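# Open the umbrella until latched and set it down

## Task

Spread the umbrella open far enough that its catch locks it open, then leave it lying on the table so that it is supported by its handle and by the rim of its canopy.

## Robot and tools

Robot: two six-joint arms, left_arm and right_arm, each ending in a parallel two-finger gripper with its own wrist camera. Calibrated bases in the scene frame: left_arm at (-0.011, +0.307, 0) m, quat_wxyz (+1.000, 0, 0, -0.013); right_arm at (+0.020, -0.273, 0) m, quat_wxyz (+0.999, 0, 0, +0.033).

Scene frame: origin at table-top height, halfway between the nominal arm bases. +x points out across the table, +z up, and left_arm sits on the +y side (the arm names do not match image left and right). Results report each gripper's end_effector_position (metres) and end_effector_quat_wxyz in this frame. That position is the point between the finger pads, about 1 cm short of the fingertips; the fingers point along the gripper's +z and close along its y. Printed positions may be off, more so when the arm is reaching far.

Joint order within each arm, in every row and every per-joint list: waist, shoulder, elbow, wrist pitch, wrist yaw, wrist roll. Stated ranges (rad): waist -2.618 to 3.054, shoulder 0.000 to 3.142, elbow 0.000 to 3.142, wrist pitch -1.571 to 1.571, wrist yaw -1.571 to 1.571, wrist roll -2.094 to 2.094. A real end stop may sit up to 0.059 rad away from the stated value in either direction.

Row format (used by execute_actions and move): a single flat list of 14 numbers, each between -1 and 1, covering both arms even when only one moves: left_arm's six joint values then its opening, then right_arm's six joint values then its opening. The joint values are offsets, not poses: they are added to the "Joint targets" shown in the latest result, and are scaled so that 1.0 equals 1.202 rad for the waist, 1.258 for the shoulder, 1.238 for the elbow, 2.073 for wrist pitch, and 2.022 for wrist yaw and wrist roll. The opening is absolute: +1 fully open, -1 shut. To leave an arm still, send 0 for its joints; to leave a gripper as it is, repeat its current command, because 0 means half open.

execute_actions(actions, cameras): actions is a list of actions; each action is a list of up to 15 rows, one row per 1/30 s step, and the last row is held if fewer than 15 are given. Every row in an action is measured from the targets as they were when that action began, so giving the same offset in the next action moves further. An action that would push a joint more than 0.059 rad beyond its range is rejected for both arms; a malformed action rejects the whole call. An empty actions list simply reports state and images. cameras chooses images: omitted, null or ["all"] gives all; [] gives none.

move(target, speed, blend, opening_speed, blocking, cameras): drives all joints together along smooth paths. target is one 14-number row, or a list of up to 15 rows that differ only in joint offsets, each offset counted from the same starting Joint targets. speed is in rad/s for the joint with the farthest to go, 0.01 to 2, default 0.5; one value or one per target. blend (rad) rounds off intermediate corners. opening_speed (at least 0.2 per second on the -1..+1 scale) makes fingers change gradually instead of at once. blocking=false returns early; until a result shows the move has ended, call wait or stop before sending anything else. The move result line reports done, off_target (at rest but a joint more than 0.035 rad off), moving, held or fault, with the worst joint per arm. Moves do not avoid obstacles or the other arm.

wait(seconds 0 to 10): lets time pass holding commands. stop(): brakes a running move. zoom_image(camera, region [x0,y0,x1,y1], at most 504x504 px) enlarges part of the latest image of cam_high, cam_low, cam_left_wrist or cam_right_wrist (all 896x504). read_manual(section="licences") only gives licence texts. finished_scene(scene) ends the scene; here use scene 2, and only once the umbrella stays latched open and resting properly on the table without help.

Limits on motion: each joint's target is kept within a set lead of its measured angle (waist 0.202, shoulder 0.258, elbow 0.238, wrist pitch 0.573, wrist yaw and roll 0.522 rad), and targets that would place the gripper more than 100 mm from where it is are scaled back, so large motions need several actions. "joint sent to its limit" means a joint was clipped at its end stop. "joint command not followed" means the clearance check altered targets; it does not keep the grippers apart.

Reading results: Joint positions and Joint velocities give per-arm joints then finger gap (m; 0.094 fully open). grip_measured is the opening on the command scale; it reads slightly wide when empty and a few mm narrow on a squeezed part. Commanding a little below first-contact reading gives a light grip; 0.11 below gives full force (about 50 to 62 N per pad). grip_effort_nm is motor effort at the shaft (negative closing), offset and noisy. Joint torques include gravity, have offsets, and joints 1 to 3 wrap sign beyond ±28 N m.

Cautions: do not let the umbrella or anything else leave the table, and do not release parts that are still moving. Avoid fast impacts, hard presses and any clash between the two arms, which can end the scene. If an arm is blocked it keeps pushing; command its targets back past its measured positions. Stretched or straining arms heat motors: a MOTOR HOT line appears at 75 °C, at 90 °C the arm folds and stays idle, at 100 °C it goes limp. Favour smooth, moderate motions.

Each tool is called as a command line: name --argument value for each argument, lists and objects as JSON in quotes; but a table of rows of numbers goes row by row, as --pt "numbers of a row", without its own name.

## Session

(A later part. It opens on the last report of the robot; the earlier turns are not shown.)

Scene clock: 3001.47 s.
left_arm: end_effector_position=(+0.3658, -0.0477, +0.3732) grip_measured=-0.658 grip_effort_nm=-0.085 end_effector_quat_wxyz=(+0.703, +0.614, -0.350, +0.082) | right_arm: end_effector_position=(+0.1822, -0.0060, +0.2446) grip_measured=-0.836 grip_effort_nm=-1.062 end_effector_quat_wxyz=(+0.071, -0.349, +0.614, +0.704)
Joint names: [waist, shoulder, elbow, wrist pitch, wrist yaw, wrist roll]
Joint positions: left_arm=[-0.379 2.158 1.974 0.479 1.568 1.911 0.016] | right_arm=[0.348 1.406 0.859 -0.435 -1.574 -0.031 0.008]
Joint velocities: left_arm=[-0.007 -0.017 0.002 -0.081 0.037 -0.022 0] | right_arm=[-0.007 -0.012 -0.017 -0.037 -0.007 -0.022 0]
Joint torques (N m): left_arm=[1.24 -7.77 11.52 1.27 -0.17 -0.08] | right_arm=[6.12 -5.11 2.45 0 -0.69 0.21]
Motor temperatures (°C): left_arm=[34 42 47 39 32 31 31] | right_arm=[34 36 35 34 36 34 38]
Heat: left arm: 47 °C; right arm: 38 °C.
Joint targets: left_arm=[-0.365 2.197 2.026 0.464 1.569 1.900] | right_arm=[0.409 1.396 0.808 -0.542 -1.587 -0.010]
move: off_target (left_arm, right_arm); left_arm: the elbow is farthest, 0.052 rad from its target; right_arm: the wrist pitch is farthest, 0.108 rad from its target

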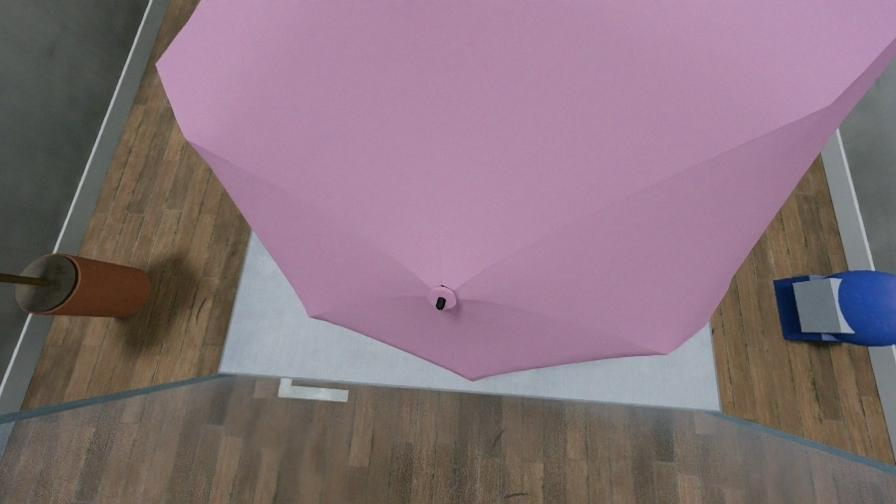

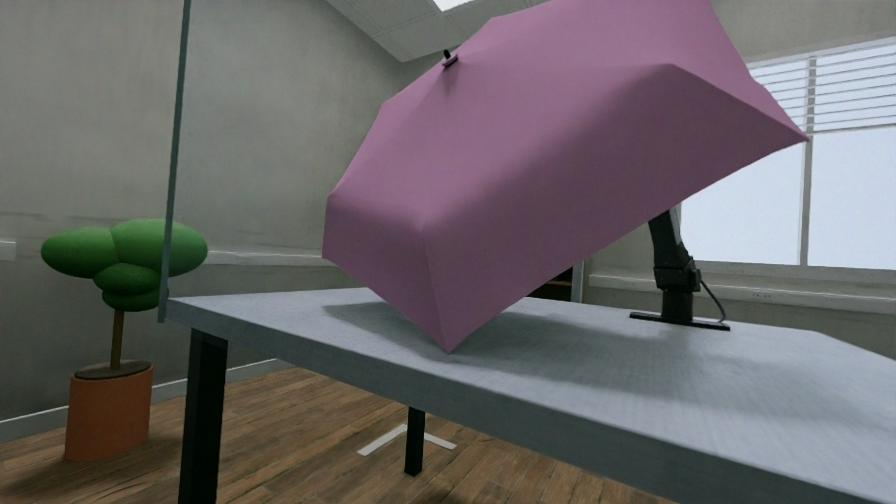

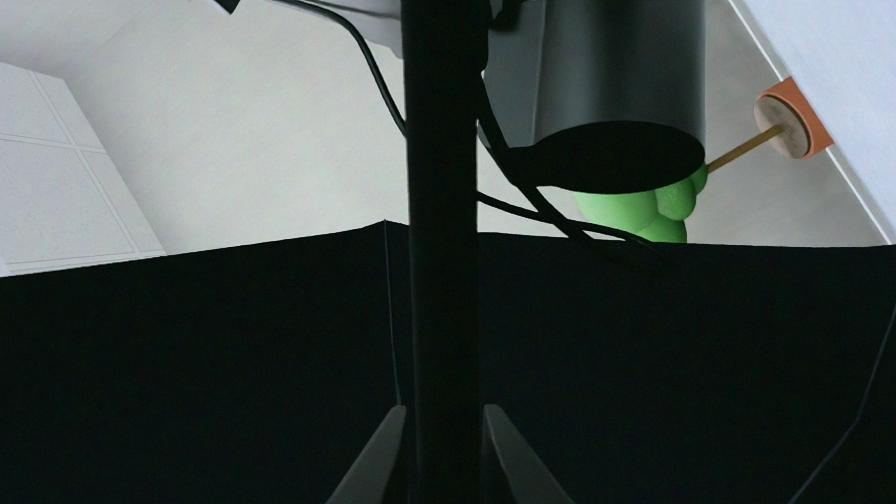

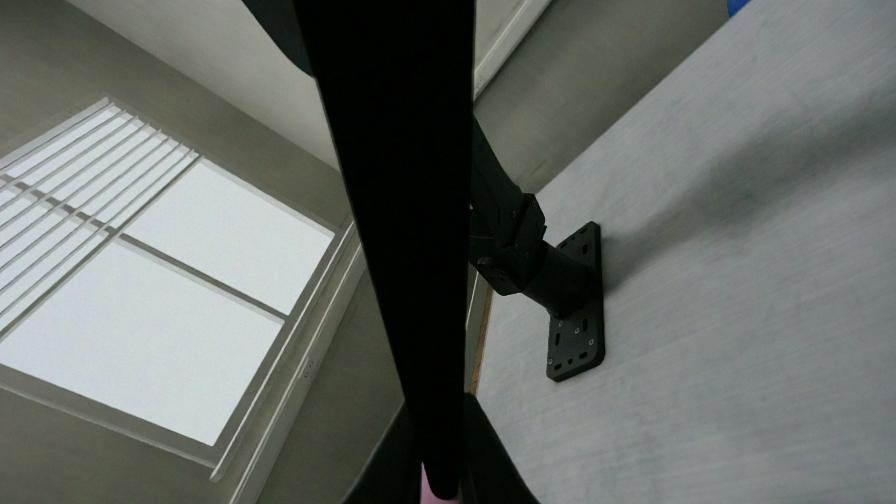

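move --target '[-0.0108, 0.0776, 0.1562, -0.0521, 0, 0, -0.66, 0.0166, 0.0045, -0.021, -0.0241, 0, 0, -0.95]' --speed 0.15 --cameras '["cam_left_wrist", "cam_high"]'

Scene clock: 3020.93 s.
left_arm: end_effector_position=(+0.3789, -0.0536, +0.3949) grip_measured=-0.658 grip_effort_nm=-0.081 end_effector_quat_wxyz=(+0.700, +0.605, -0.366, +0.100) | right_arm: end_effector_position=(+0.1685, -0.0054, +0.2369) grip_measured=-0.836 grip_effort_nm=-1.077 end_effector_quat_wxyz=(+0.070, -0.365, +0.599, +0.709)
Joint names: [waist, shoulder, elbow, wrist pitch, wrist yaw, wrist roll]
Joint positions: left_arm=[-0.379 2.249 2.197 0.391 1.568 1.917 0.016] | right_arm=[0.373 1.403 0.82 -0.444 -1.589 -0.102 0.008]
Joint velocities: left_arm=[-0.007 0.002 -0.012 -0.007 -0.037 -0.007 -0.001] | right_arm=[0.017 0.007 -0.012 -0.007 -0.037 0.007 0]
Joint torques (N m): left_arm=[0.14 -7.83 8.83 1.04 -0.19 -0.16] | right_arm=[5.6 -4.27 3.41 -0.43 -0.54 0.93]
Motor temperatures (°C): left_arm=[34 41 48 38 32 31 31] | right_arm=[35 36 35 34 35 34 38]
Heat: left arm: 48 °C; right arm: 38 °C.
Joint targets: left_arm=[-0.378 2.295 2.219 0.356 1.569 1.900] | right_arm=[0.429 1.402 0.782 -0.592 -1.588 -0.010]
move: off_target (left_arm, right_arm); left_arm: the shoulder is farthest, 0.045 rad from its target; right_arm: the wrist pitch is farthest, 0.148 rad from its target
Images, in order (width x height): cam_high 896x504, cam_left_wrist 896x504.

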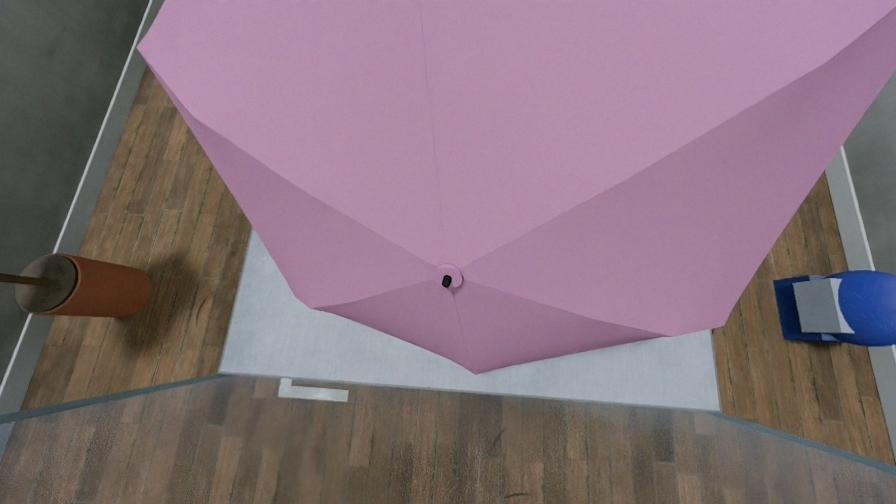

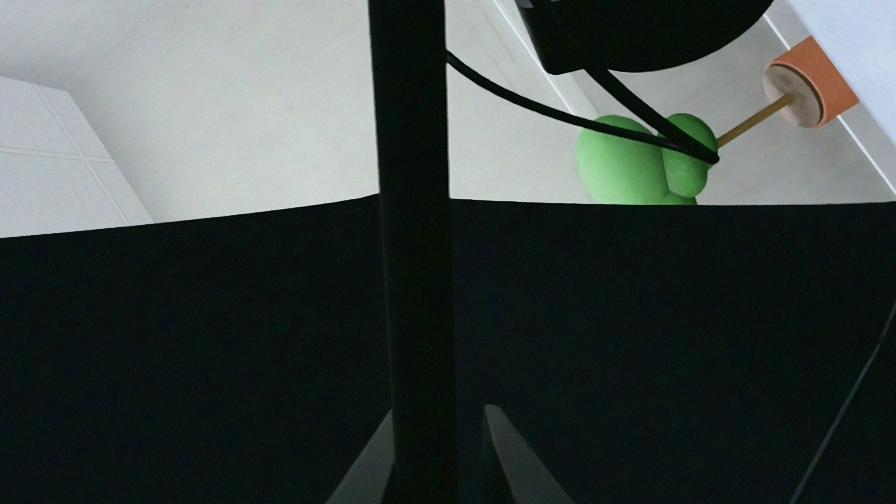

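move --target '[0, -0.1153, -0.1607, 0.055, 0, 0, -0.66, -0.0312, -0.0083, 0.0388, 0.0449, 0, 0, -0.95]' --speed 0.1

Scene clock: 3032.33 s.
left_arm: end_effector_position=(+0.3682, -0.0467, +0.3887) grip_measured=-0.659 grip_effort_nm=-0.076 end_effector_quat_wxyz=(+0.700, +0.604, -0.367, +0.104) | right_arm: end_effector_position=(+0.1673, -0.0024, +0.2328) grip_measured=-0.836 grip_effort_nm=-1.062 end_effector_quat_wxyz=(+0.069, -0.368, +0.607, +0.701)
Joint names: [waist, shoulder, elbow, wrist pitch, wrist yaw, wrist roll]
Joint positions: left_arm=[-0.375 2.174 2.045 0.483 1.568 1.909 0.016] | right_arm=[0.386 1.402 0.82 -0.444 -1.56 -0.097 0.008]
Joint velocities: left_arm=[0.007 -0.002 0.007 -0.007 -0.022 -0.007 0] | right_arm=[0.007 0.007 0.027 0.037 -0.007 0.037 0]
Joint torques (N m): left_arm=[-0.21 -12.51 5.19 1.26 -0.2 -0.06] | right_arm=[0.57 -4.97 7.42 0.44 -0.85 0.88]
Motor temperatures (°C): left_arm=[34 42 47 38 32 31 31] | right_arm=[35 36 35 34 35 35 38]
Heat: left arm: 47 °C; right arm: 38 °C.
Joint targets: left_arm=[-0.378 2.149 2.020 0.470 1.569 1.900] | right_arm=[0.392 1.391 0.830 -0.499 -1.588 -0.010]
move: off_target (right_arm); right_arm: the wrist roll is farthest, 0.087 rad from its target

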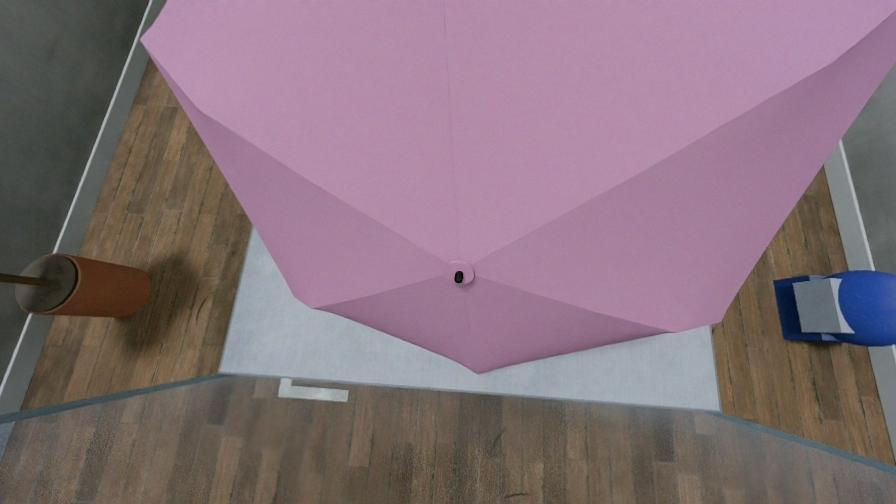

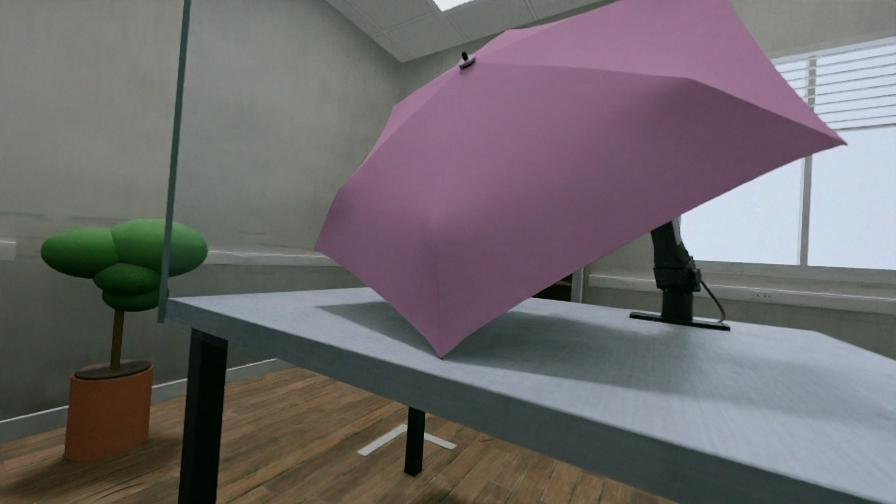

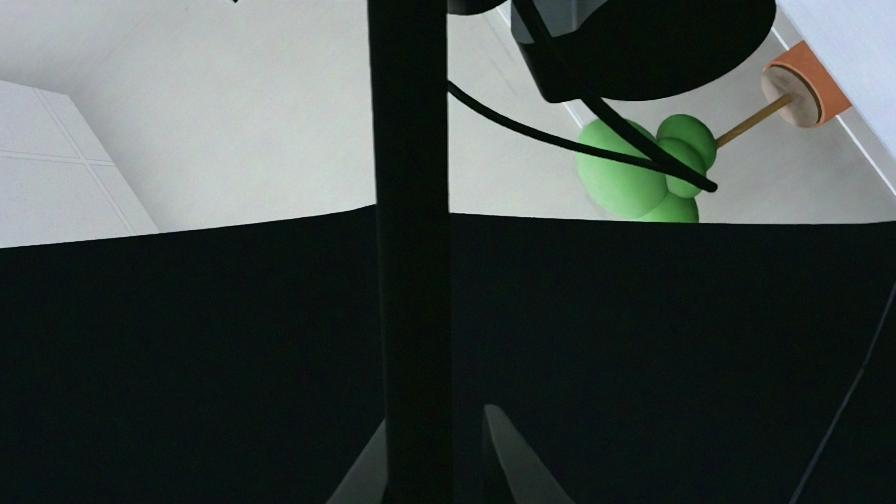

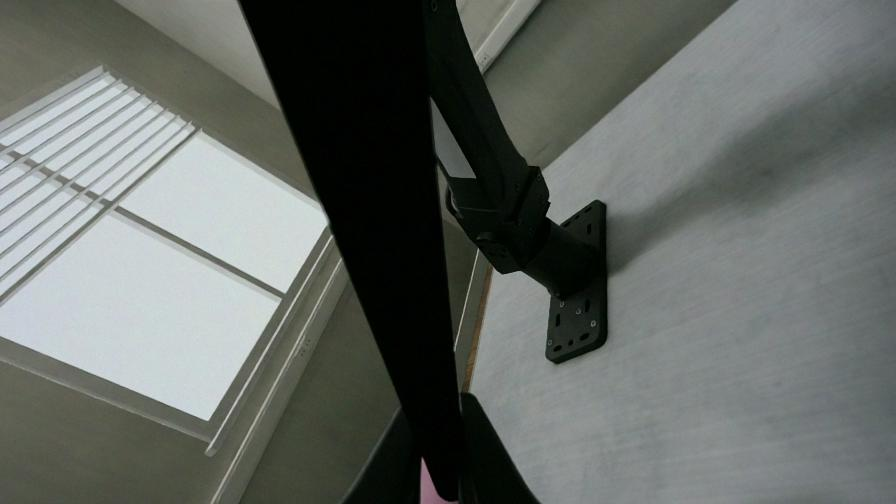

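move --target '[-0.0067, -0.0636, -0.1296, 0.0388, 0, -0.0094, -0.62, 0, 0, 0, 0, 0, 0, -0.95]' --speed 0.1

Scene clock: 3040.80 s.
left_arm: end_effector_position=(+0.3531, -0.0421, +0.3767) grip_measured=-0.621 grip_effort_nm=0.056 end_effector_quat_wxyz=(+0.701, +0.608, -0.360, +0.094) | right_arm: end_effector_position=(+0.1674, -0.0024, +0.2325) grip_measured=-0.836 grip_effort_nm=-1.067 end_effector_quat_wxyz=(+0.068, -0.367, +0.609, +0.700)
Joint names: [waist, shoulder, elbow, wrist pitch, wrist yaw, wrist roll]
Joint positions: left_arm=[-0.379 2.098 1.882 0.56 1.568 1.894 0.018] | right_arm=[0.386 1.402 0.82 -0.444 -1.559 -0.094 0.008]
Joint velocities: left_arm=[-0.017 0.002 -0.032 -0.022 -0.022 0.022 -0.001] | right_arm=[0.012 -0.002 -0.007 -0.051 0.022 0.022 0]
Joint torques (N m): left_arm=[-0.62 -12.36 5.45 1.3 -0.2 -0.09] | right_arm=[0.59 -4.96 7.49 0.43 -0.87 0.85]
Motor temperatures (°C): left_arm=[34 43 46 38 32 31 31] | right_arm=[34 36 36 34 35 35 38]
Heat: left arm: 46 °C; right arm: 38 °C.
Joint targets: left_arm=[-0.386 2.069 1.860 0.551 1.569 1.881] | right_arm=[0.392 1.391 0.830 -0.499 -1.587 -0.010]
move: off_target (right_arm); right_arm: the wrist roll is farthest, 0.084 rad from its target

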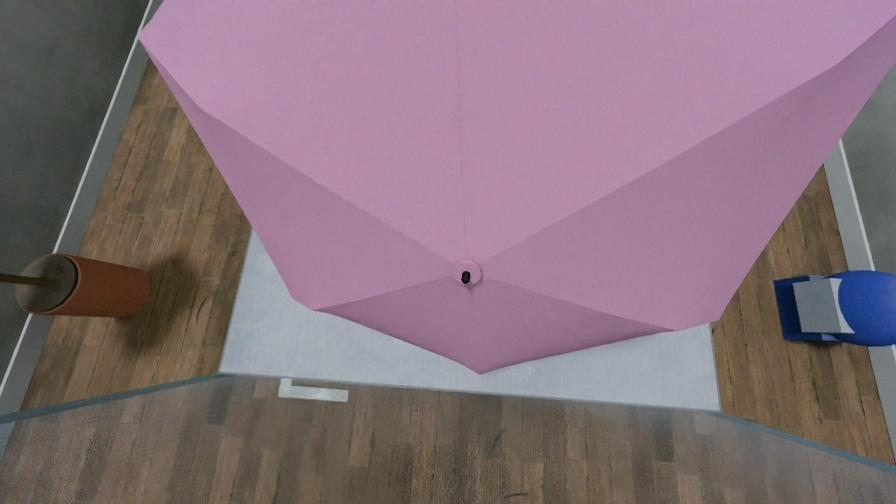

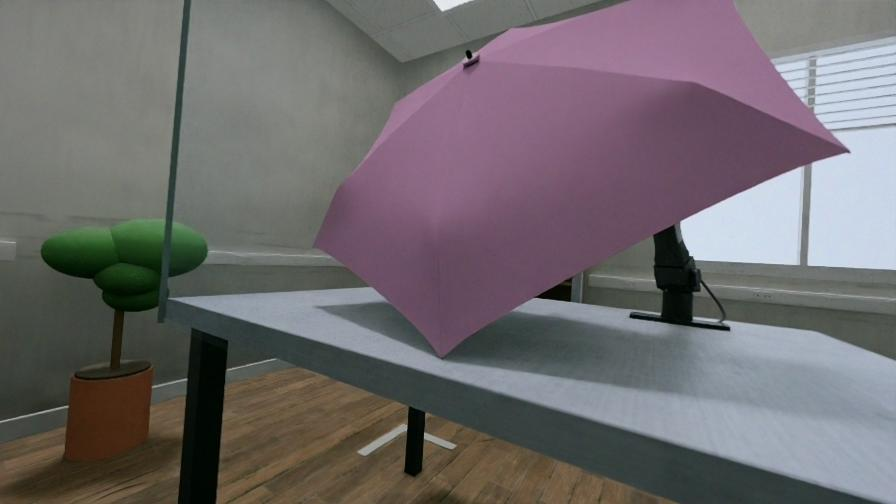

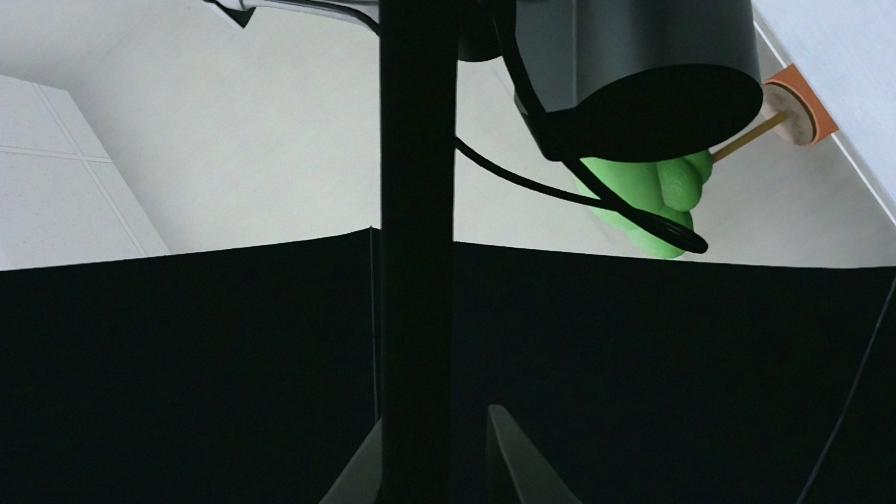

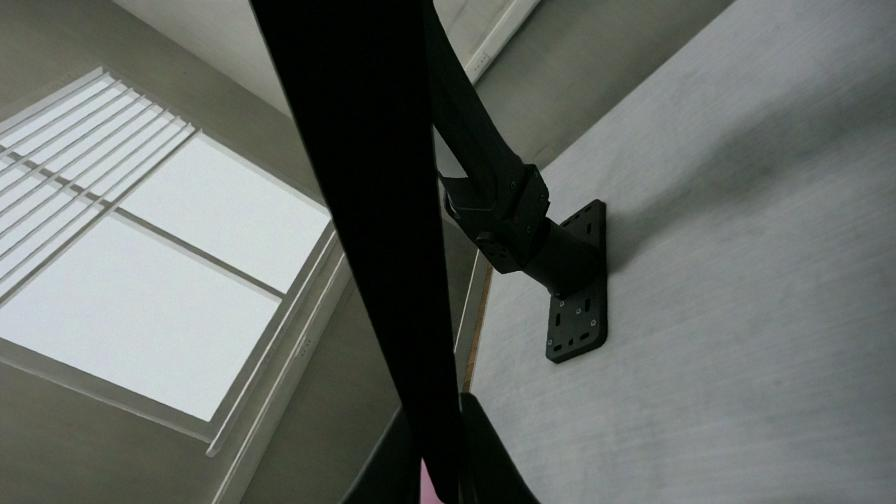

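move --target '[0, -0.0068, 0, 0, 0, 0, -0.62, 0, 0, 0, 0, 0, 0, -0.95]' --speed 0.1 --cameras '[]'

move --target '[0, 0, 0, 0, 0, 0, -0.95, 0, 0, 0, 0, 0, 0, -0.95]' --opening_speed 0.4 --cameras '["cam_left_wrist", "cam_right_wrist"]'

Scene clock: 3061.00 s.
left_arm: end_effector_position=(+0.3516, -0.0415, +0.3794) grip_measured=-0.621 grip_effort_nm=0.071 end_effector_quat_wxyz=(+0.701, +0.607, -0.362, +0.096) | right_arm: end_effector_position=(+0.1675, -0.0023, +0.2326) grip_measured=-0.836 grip_effort_nm=-1.053 end_effector_quat_wxyz=(+0.067, -0.367, +0.609, +0.700)
Joint names: [waist, shoulder, elbow, wrist pitch, wrist yaw, wrist roll]
Joint positions: left_arm=[-0.379 2.092 1.882 0.561 1.568 1.893 0.018] | right_arm=[0.386 1.402 0.82 -0.443 -1.559 -0.092 0.008]
Joint velocities: left_arm=[0.007 -0.007 -0.012 -0.022 -0.051 0.007 -0.001] | right_arm=[0.002 -0.017 0.012 -0.007 -0.095 -0.037 -0.001]
Joint torques (N m): left_arm=[-0.64 -12.51 5.42 1.28 -0.2 -0.09] | right_arm=[0.59 -5.01 7.43 0.45 -0.87 0.82]
Motor temperatures (°C): left_arm=[34 47 46 38 32 31 31] | right_arm=[34 36 36 33 35 36 38]
Heat: left arm: 47 °C; right arm: 38 °C.
Joint targets: left_arm=[-0.386 2.061 1.860 0.551 1.569 1.881] | right_arm=[0.392 1.391 0.830 -0.499 -1.587 -0.010]
move: off_target (right_arm); right_arm: the wrist roll is farthest, 0.082 rad from its target
No camera images: "cameras" was empty.

Scene clock: 3062.03 s.
left_arm: end_effector_position=(+0.3501, -0.0408, +0.3823) grip_measured=-0.892 grip_effort_nm=-1.009 end_effector_quat_wxyz=(+0.700, +0.605, -0.365, +0.100) | right_arm: end_effector_position=(+0.1675, -0.0023, +0.2327) grip_measured=-0.836 grip_effort_nm=-1.062 end_effector_quat_wxyz=(+0.067, -0.367, +0.609, +0.700)
Joint names: [waist, shoulder, elbow, wrist pitch, wrist yaw, wrist roll]
Joint positions: left_arm=[-0.379 2.087 1.882 0.567 1.568 1.893 0.005] | right_arm=[0.386 1.402 0.82 -0.442 -1.559 -0.09 0.008]
Joint velocities: left_arm=[0.012 -0.012 -0.002 -0.037 -0.007 -0.022 -0.001] | right_arm=[0.022 0.002 0.002 0.022 -0.037 0.007 0]
Joint torques (N m): left_arm=[-0.61 -11.99 5.39 1.22 -0.21 -0.09] | right_arm=[0.54 -5.03 7.45 0.43 -0.87 0.8]
Motor temperatures (°C): left_arm=[34 47 46 38 32 31 31] | right_arm=[34 36 37 33 35 36 38]
Heat: left arm: 47 °C; right arm: 38 °C.
Joint targets: left_arm=[-0.386 2.061 1.860 0.551 1.569 1.881] | right_arm=[0.392 1.391 0.830 -0.499 -1.588 -0.010]
move: off_target (right_arm); right_arm: the wrist roll is farthest, 0.080 rad from its target
Images, in order (width x height): cam_left_wrist 896x504, cam_right_wrist 896x504.

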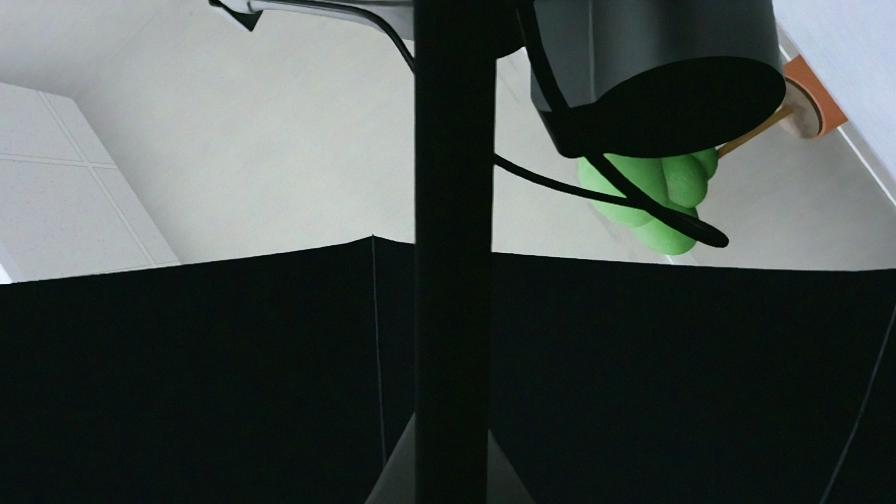

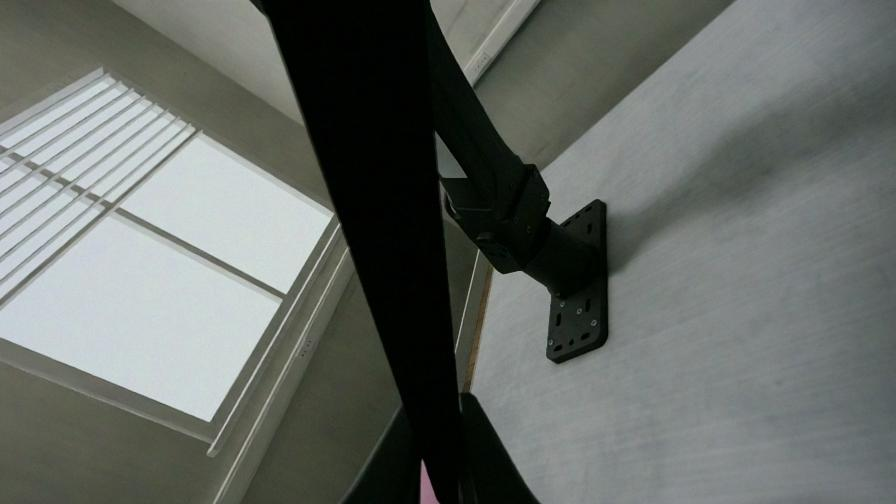

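move --target '[0, 0, 0, 0, 0, 0, -0.95, 0, 0, -0.006, 0.017, 0, -0.03, -0.95]' --speed 0.1 --cameras '[]'

move --target '[0, 0, 0, 0, 0, 0, -0.95, 0, 0, 0, 0, 0, 0, 0.3]' --opening_speed 0.5

Scene clock: 3074.90 s.
left_arm: end_effector_position=(+0.3501, -0.0408, +0.3824) grip_measured=-0.893 grip_effort_nm=-1.038 end_effector_quat_wxyz=(+0.700, +0.605, -0.365, +0.100) | right_arm: end_effector_position=(+0.1678, -0.0022, +0.2328) grip_measured=-0.836 grip_effort_nm=-1.062 end_effector_quat_wxyz=(+0.072, -0.371, +0.606, +0.700)
Joint names: [waist, shoulder, elbow, wrist pitch, wrist yaw, wrist roll]
Joint positions: left_arm=[-0.379 2.087 1.882 0.567 1.568 1.893 0.005] | right_arm=[0.386 1.402 0.82 -0.438 -1.559 -0.1 0.008]
Joint velocities: left_arm=[-0.007 0.007 0.002 -0.022 0.007 0.022 0] | right_arm=[-0.012 0.017 0.007 0.022 -0.066 -0.022 -0.001]
Joint torques (N m): left_arm=[-0.62 -11.97 5.39 1.21 -0.21 -0.09] | right_arm=[0.58 -5 6.79 0.71 -0.87 0.32]
Motor temperatures (°C): left_arm=[34 47 46 38 32 31 31] | right_arm=[34 36 37 33 35 36 38]
Heat: left arm: 47 °C; right arm: 38 °C.
Joint targets: left_arm=[-0.386 2.061 1.860 0.551 1.569 1.881] | right_arm=[0.392 1.391 0.823 -0.464 -1.588 -0.071]
move: done
No camera images: "cameras" was empty.

Scene clock: 3077.60 s.
left_arm: end_effector_position=(+0.3495, -0.0415, +0.3809) grip_measured=-0.893 grip_effort_nm=-1.038 end_effector_quat_wxyz=(+0.700, +0.604, -0.366, +0.100) | right_arm: end_effector_position=(+0.1672, -0.0025, +0.2327) grip_measured=+0.298 grip_effort_nm=0.071 end_effector_quat_wxyz=(+0.061, -0.361, +0.612, +0.701)
Joint names: [waist, shoulder, elbow, wrist pitch, wrist yaw, wrist roll]
Joint positions: left_arm=[-0.381 2.087 1.877 0.569 1.568 1.898 0.005] | right_arm=[0.386 1.402 0.82 -0.446 -1.56 -0.075 0.061]
Joint velocities: left_arm=[0.002 -0.007 -0.002 -0.037 -0.066 -0.007 0] | right_arm=[-0.002 0.007 -0.017 -0.037 -0.022 -0.037 0]
Joint torques (N m): left_arm=[-0.44 -12 5.83 1.2 -0.2 -0.15] | right_arm=[0.57 -4.97 6.8 0.77 -0.86 0.06]
Motor temperatures (°C): left_arm=[34 47 46 38 32 31 32] | right_arm=[34 36 37 33 35 35 38]
Heat: left arm: 47 °C; right arm: 38 °C.
Joint targets: left_arm=[-0.386 2.061 1.860 0.551 1.569 1.881] | right_arm=[0.392 1.391 0.823 -0.464 -1.588 -0.071]
move: done

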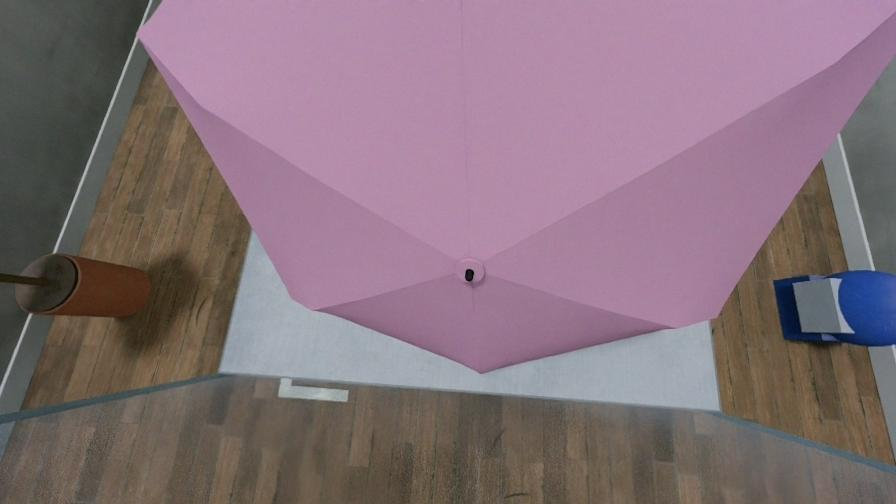

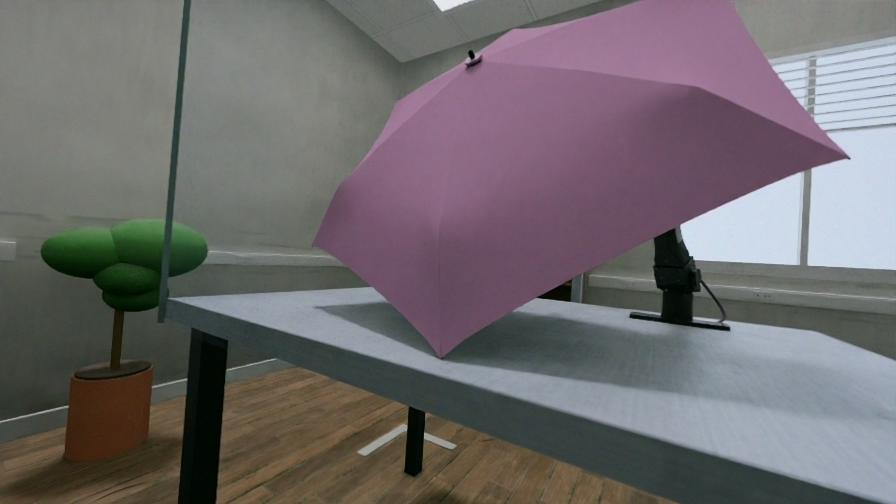

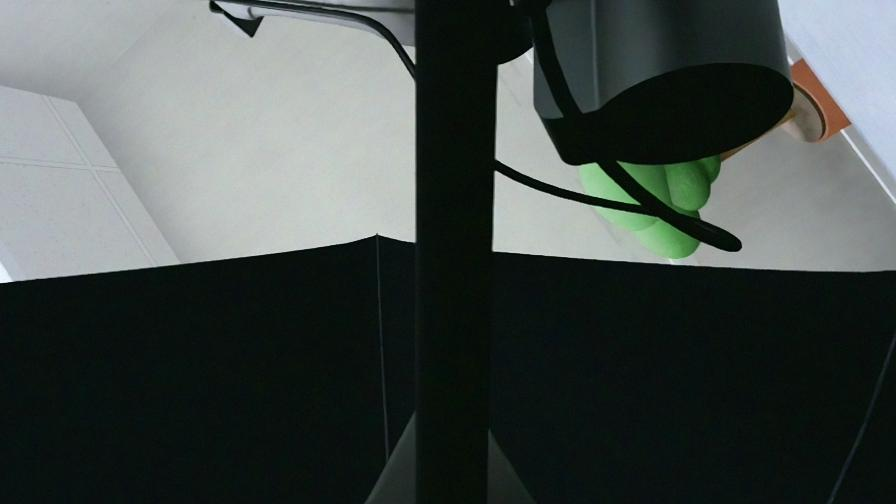

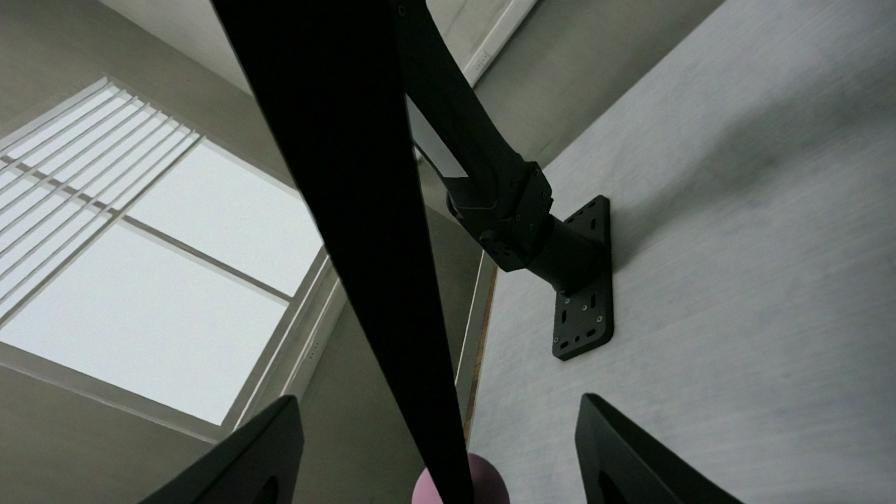

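move --target '[0, 0, 0, 0, 0, 0, -0.95, -0.416, 0, 0, 0, 0, 0, 0.3]' --speed 0.4

Scene clock: 3086.87 s.
left_arm: end_effector_position=(+0.3495, -0.0415, +0.3809) grip_measured=-0.893 grip_effort_nm=-1.038 end_effector_quat_wxyz=(+0.700, +0.604, -0.366, +0.100) | right_arm: end_effector_position=(+0.2775, -0.1039, +0.2328) grip_measured=+0.298 grip_effort_nm=0.081 end_effector_quat_wxyz=(+0.229, -0.201, +0.681, +0.666)
Joint names: [waist, shoulder, elbow, wrist pitch, wrist yaw, wrist roll]
Joint positions: left_arm=[-0.381 2.087 1.877 0.569 1.568 1.898 0.005] | right_arm=[-0.106 1.402 0.82 -0.447 -1.561 -0.075 0.061]
Joint velocities: left_arm=[-0.012 -0.007 -0.007 -0.066 0.037 -0.066 0] | right_arm=[0.007 -0.002 0.007 0.007 -0.022 0.037 0]
Joint torques (N m): left_arm=[-0.47 -12 5.79 1.2 -0.2 -0.15] | right_arm=[-0.25 -4.96 6.78 0.77 -0.85 0.06]
Motor temperatures (°C): left_arm=[34 48 46 38 32 31 32] | right_arm=[34 36 37 34 35 35 37]
Heat: left arm: 48 °C; right arm: 37 °C.
Joint targets: left_arm=[-0.386 2.061 1.860 0.551 1.569 1.881] | right_arm=[-0.108 1.391 0.823 -0.464 -1.588 -0.071]
move: done

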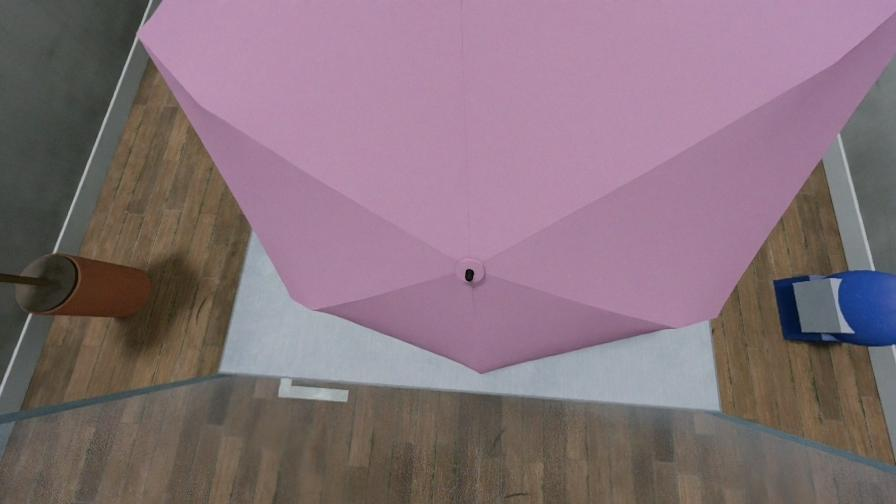

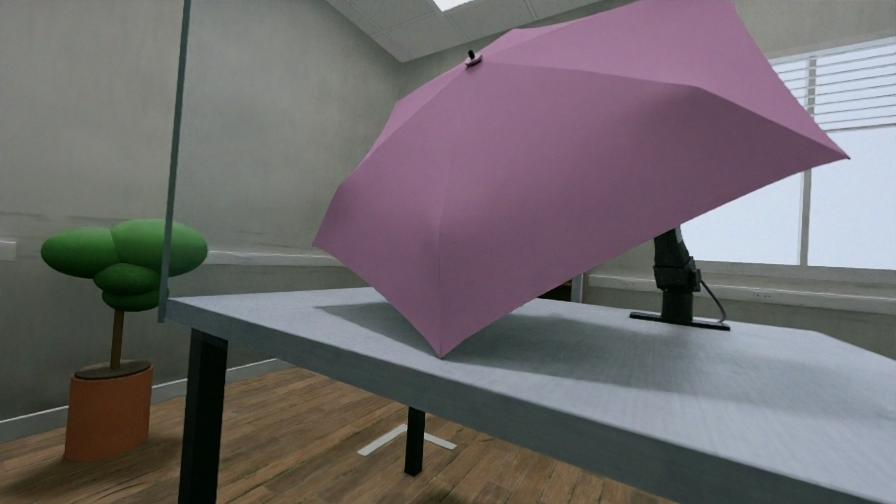

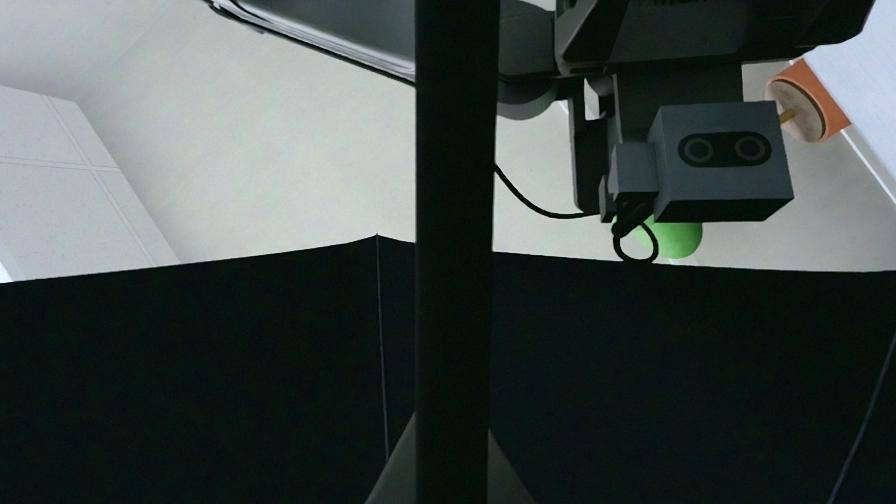

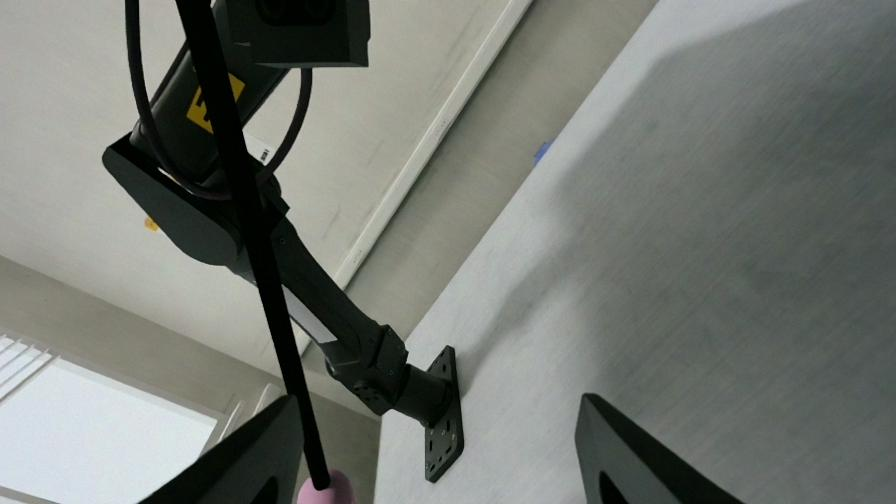

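move --target '[0, 0, 0, 0, 0, 0, -0.95, -0.749, -0.318, -0.178, 0, 0, 0, 0.3]' --speed 0.5 --cameras '["cam_right_wrist", "cam_low"]'

Scene clock: 3094.63 s.
left_arm: end_effector_position=(+0.3495, -0.0415, +0.3809) grip_measured=-0.893 grip_effort_nm=-1.043 end_effector_quat_wxyz=(+0.700, +0.604, -0.366, +0.100) | right_arm: end_effector_position=(+0.2692, -0.3092, +0.2524) grip_measured=+0.298 grip_effort_nm=0.081 end_effector_quat_wxyz=(+0.543, +0.046, +0.708, +0.450)
Joint names: [waist, shoulder, elbow, wrist pitch, wrist yaw, wrist roll]
Joint positions: left_arm=[-0.381 2.087 1.877 0.569 1.568 1.898 0.005] | right_arm=[-1.004 1.005 0.622 -0.448 -1.562 -0.075 0.061]
Joint velocities: left_arm=[0.007 -0.007 0.007 0.051 -0.022 -0.022 0] | right_arm=[-0.012 0.002 0.007 -0.081 -0.037 0.022 0]
Joint torques (N m): left_arm=[-0.46 -11.99 5.79 1.2 -0.2 -0.14] | right_arm=[-0.53 -2.67 5.33 0.93 -0.76 0.07]
Motor temperatures (°C): left_arm=[34 48 46 38 32 31 32] | right_arm=[34 35 37 34 35 35 37]
Heat: left arm: 48 °C; right arm: 37 °C.
Joint targets: left_arm=[-0.386 2.061 1.860 0.551 1.569 1.881] | right_arm=[-1.009 0.991 0.602 -0.464 -1.587 -0.071]
move: done
Images, in order (width x height): cam_low 896x504, cam_right_wrist 896x504.

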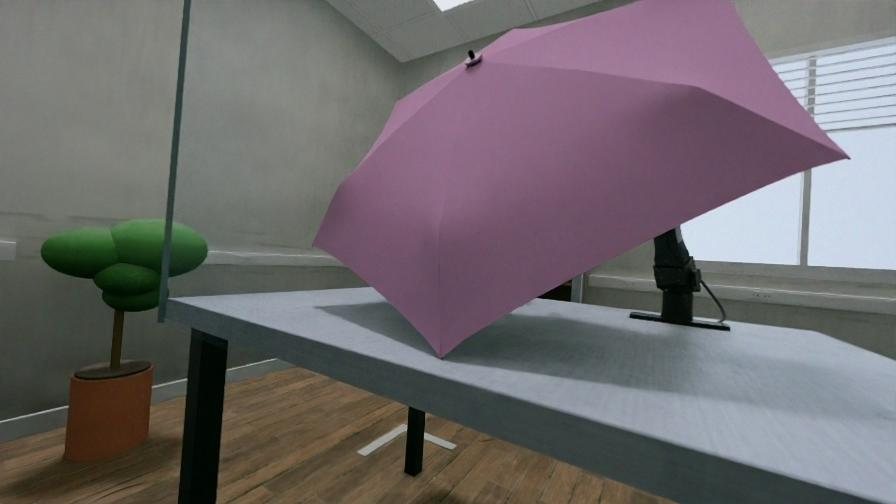

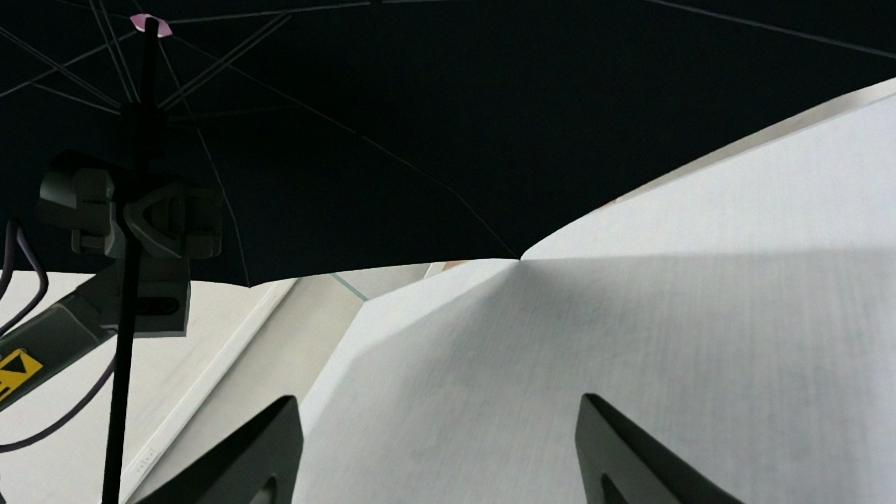

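zoom_image --camera "cam_right_wrist" --region '[20, 0, 320, 290]'

Scaled by 1.680 from the camera's 896x504 image, which has a finer 1280x720 frame.

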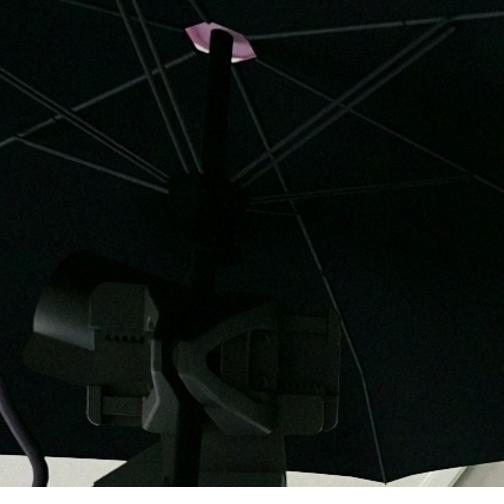

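move --pt "-0.0235 -0.0595 -0.1418 0.0684 0 0.0163 -0.95 0 0 0 0 0 0 0.3" --pt "-0.0475 -0.0969 -0.2876 0.1520 0 0.0326 -0.95 0 0 0 0 0 0 0.3" --blend 0.05 --speed 0.2

Scene clock: 3131.17 s.
left_arm: end_effector_position=(+0.2999, -0.0452, +0.3376) grip_measured=-0.893 grip_effort_nm=-1.043 end_effector_quat_wxyz=(+0.695, +0.566, -0.423, +0.130) | right_arm: end_effector_position=(+0.2692, -0.3092, +0.2524) grip_measured=+0.298 grip_effort_nm=0.085 end_effector_quat_wxyz=(+0.543, +0.046, +0.708, +0.450)
Joint names: [waist, shoulder, elbow, wrist pitch, wrist yaw, wrist roll]
Joint positions: left_arm=[-0.434 1.974 1.521 0.881 1.568 1.969 0.005] | right_arm=[-1.004 1.005 0.622 -0.448 -1.562 -0.075 0.061]
Joint velocities: left_arm=[-0.007 -0.002 0.007 -0.037 -0.125 -0.066 -0.001] | right_arm=[0.007 -0.007 -0.012 0.007 0.022 0.037 0]
Joint torques (N m): left_arm=[-0.77 -11.77 5.64 1.17 -0.24 -0.2] | right_arm=[-0.49 -2.7 5.38 0.94 -0.76 0.05]
Motor temperatures (°C): left_arm=[34 48 45 38 32 31 33] | right_arm=[34 35 35 34 35 35 36]
Heat: left arm: 48 °C; right arm: 36 °C.
Joint targets: left_arm=[-0.443 1.939 1.504 0.866 1.569 1.947] | right_arm=[-1.009 0.991 0.603 -0.464 -1.587 -0.071]
move: done

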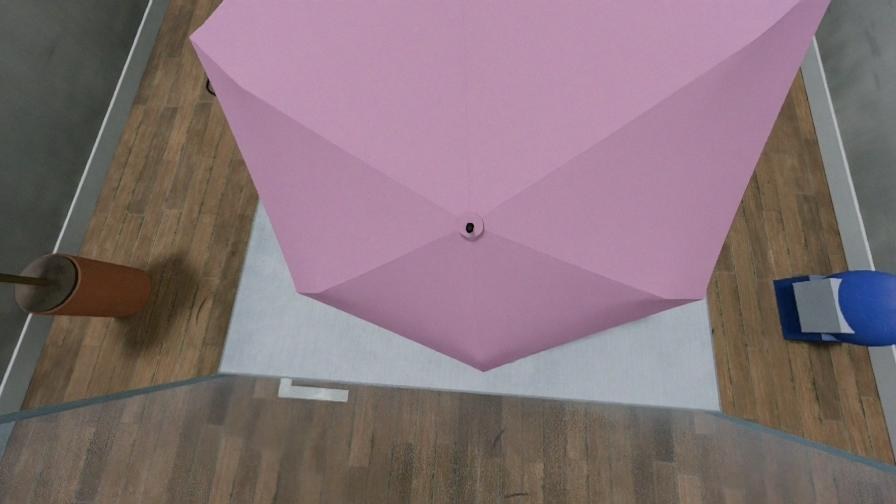

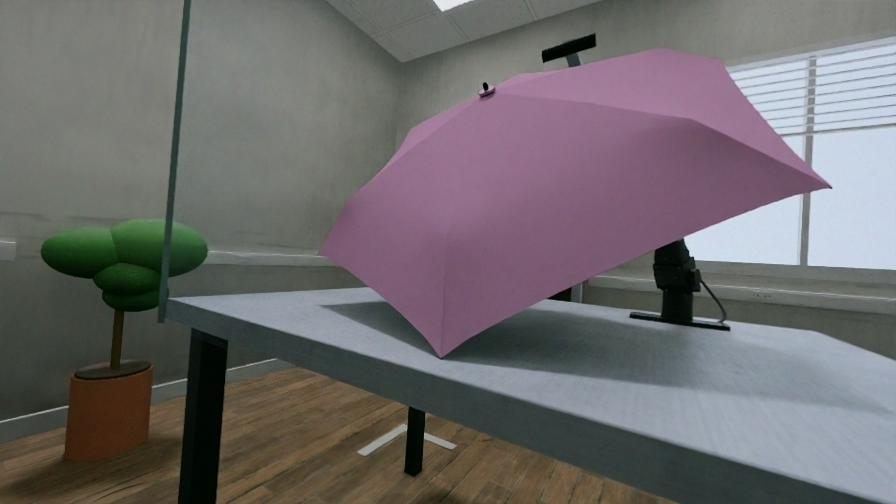

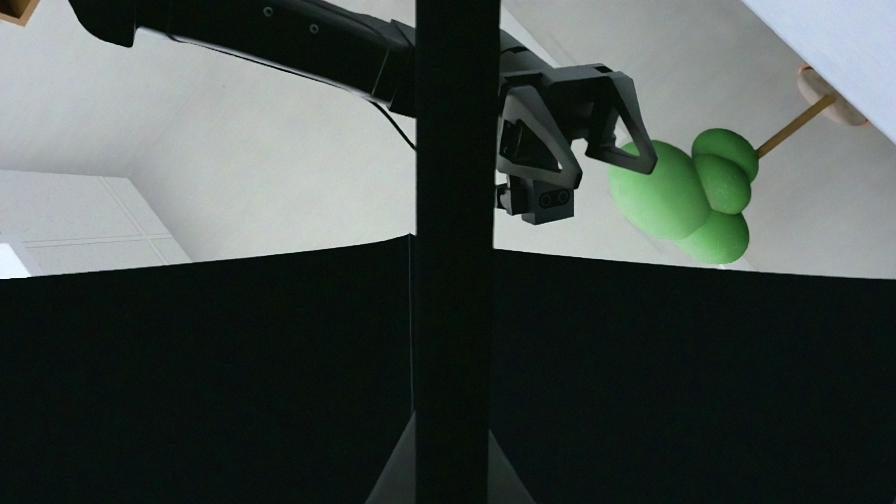

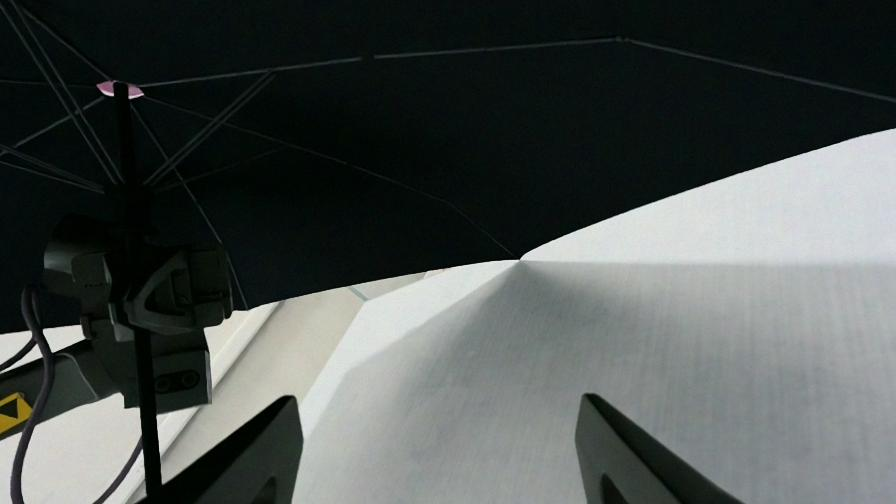

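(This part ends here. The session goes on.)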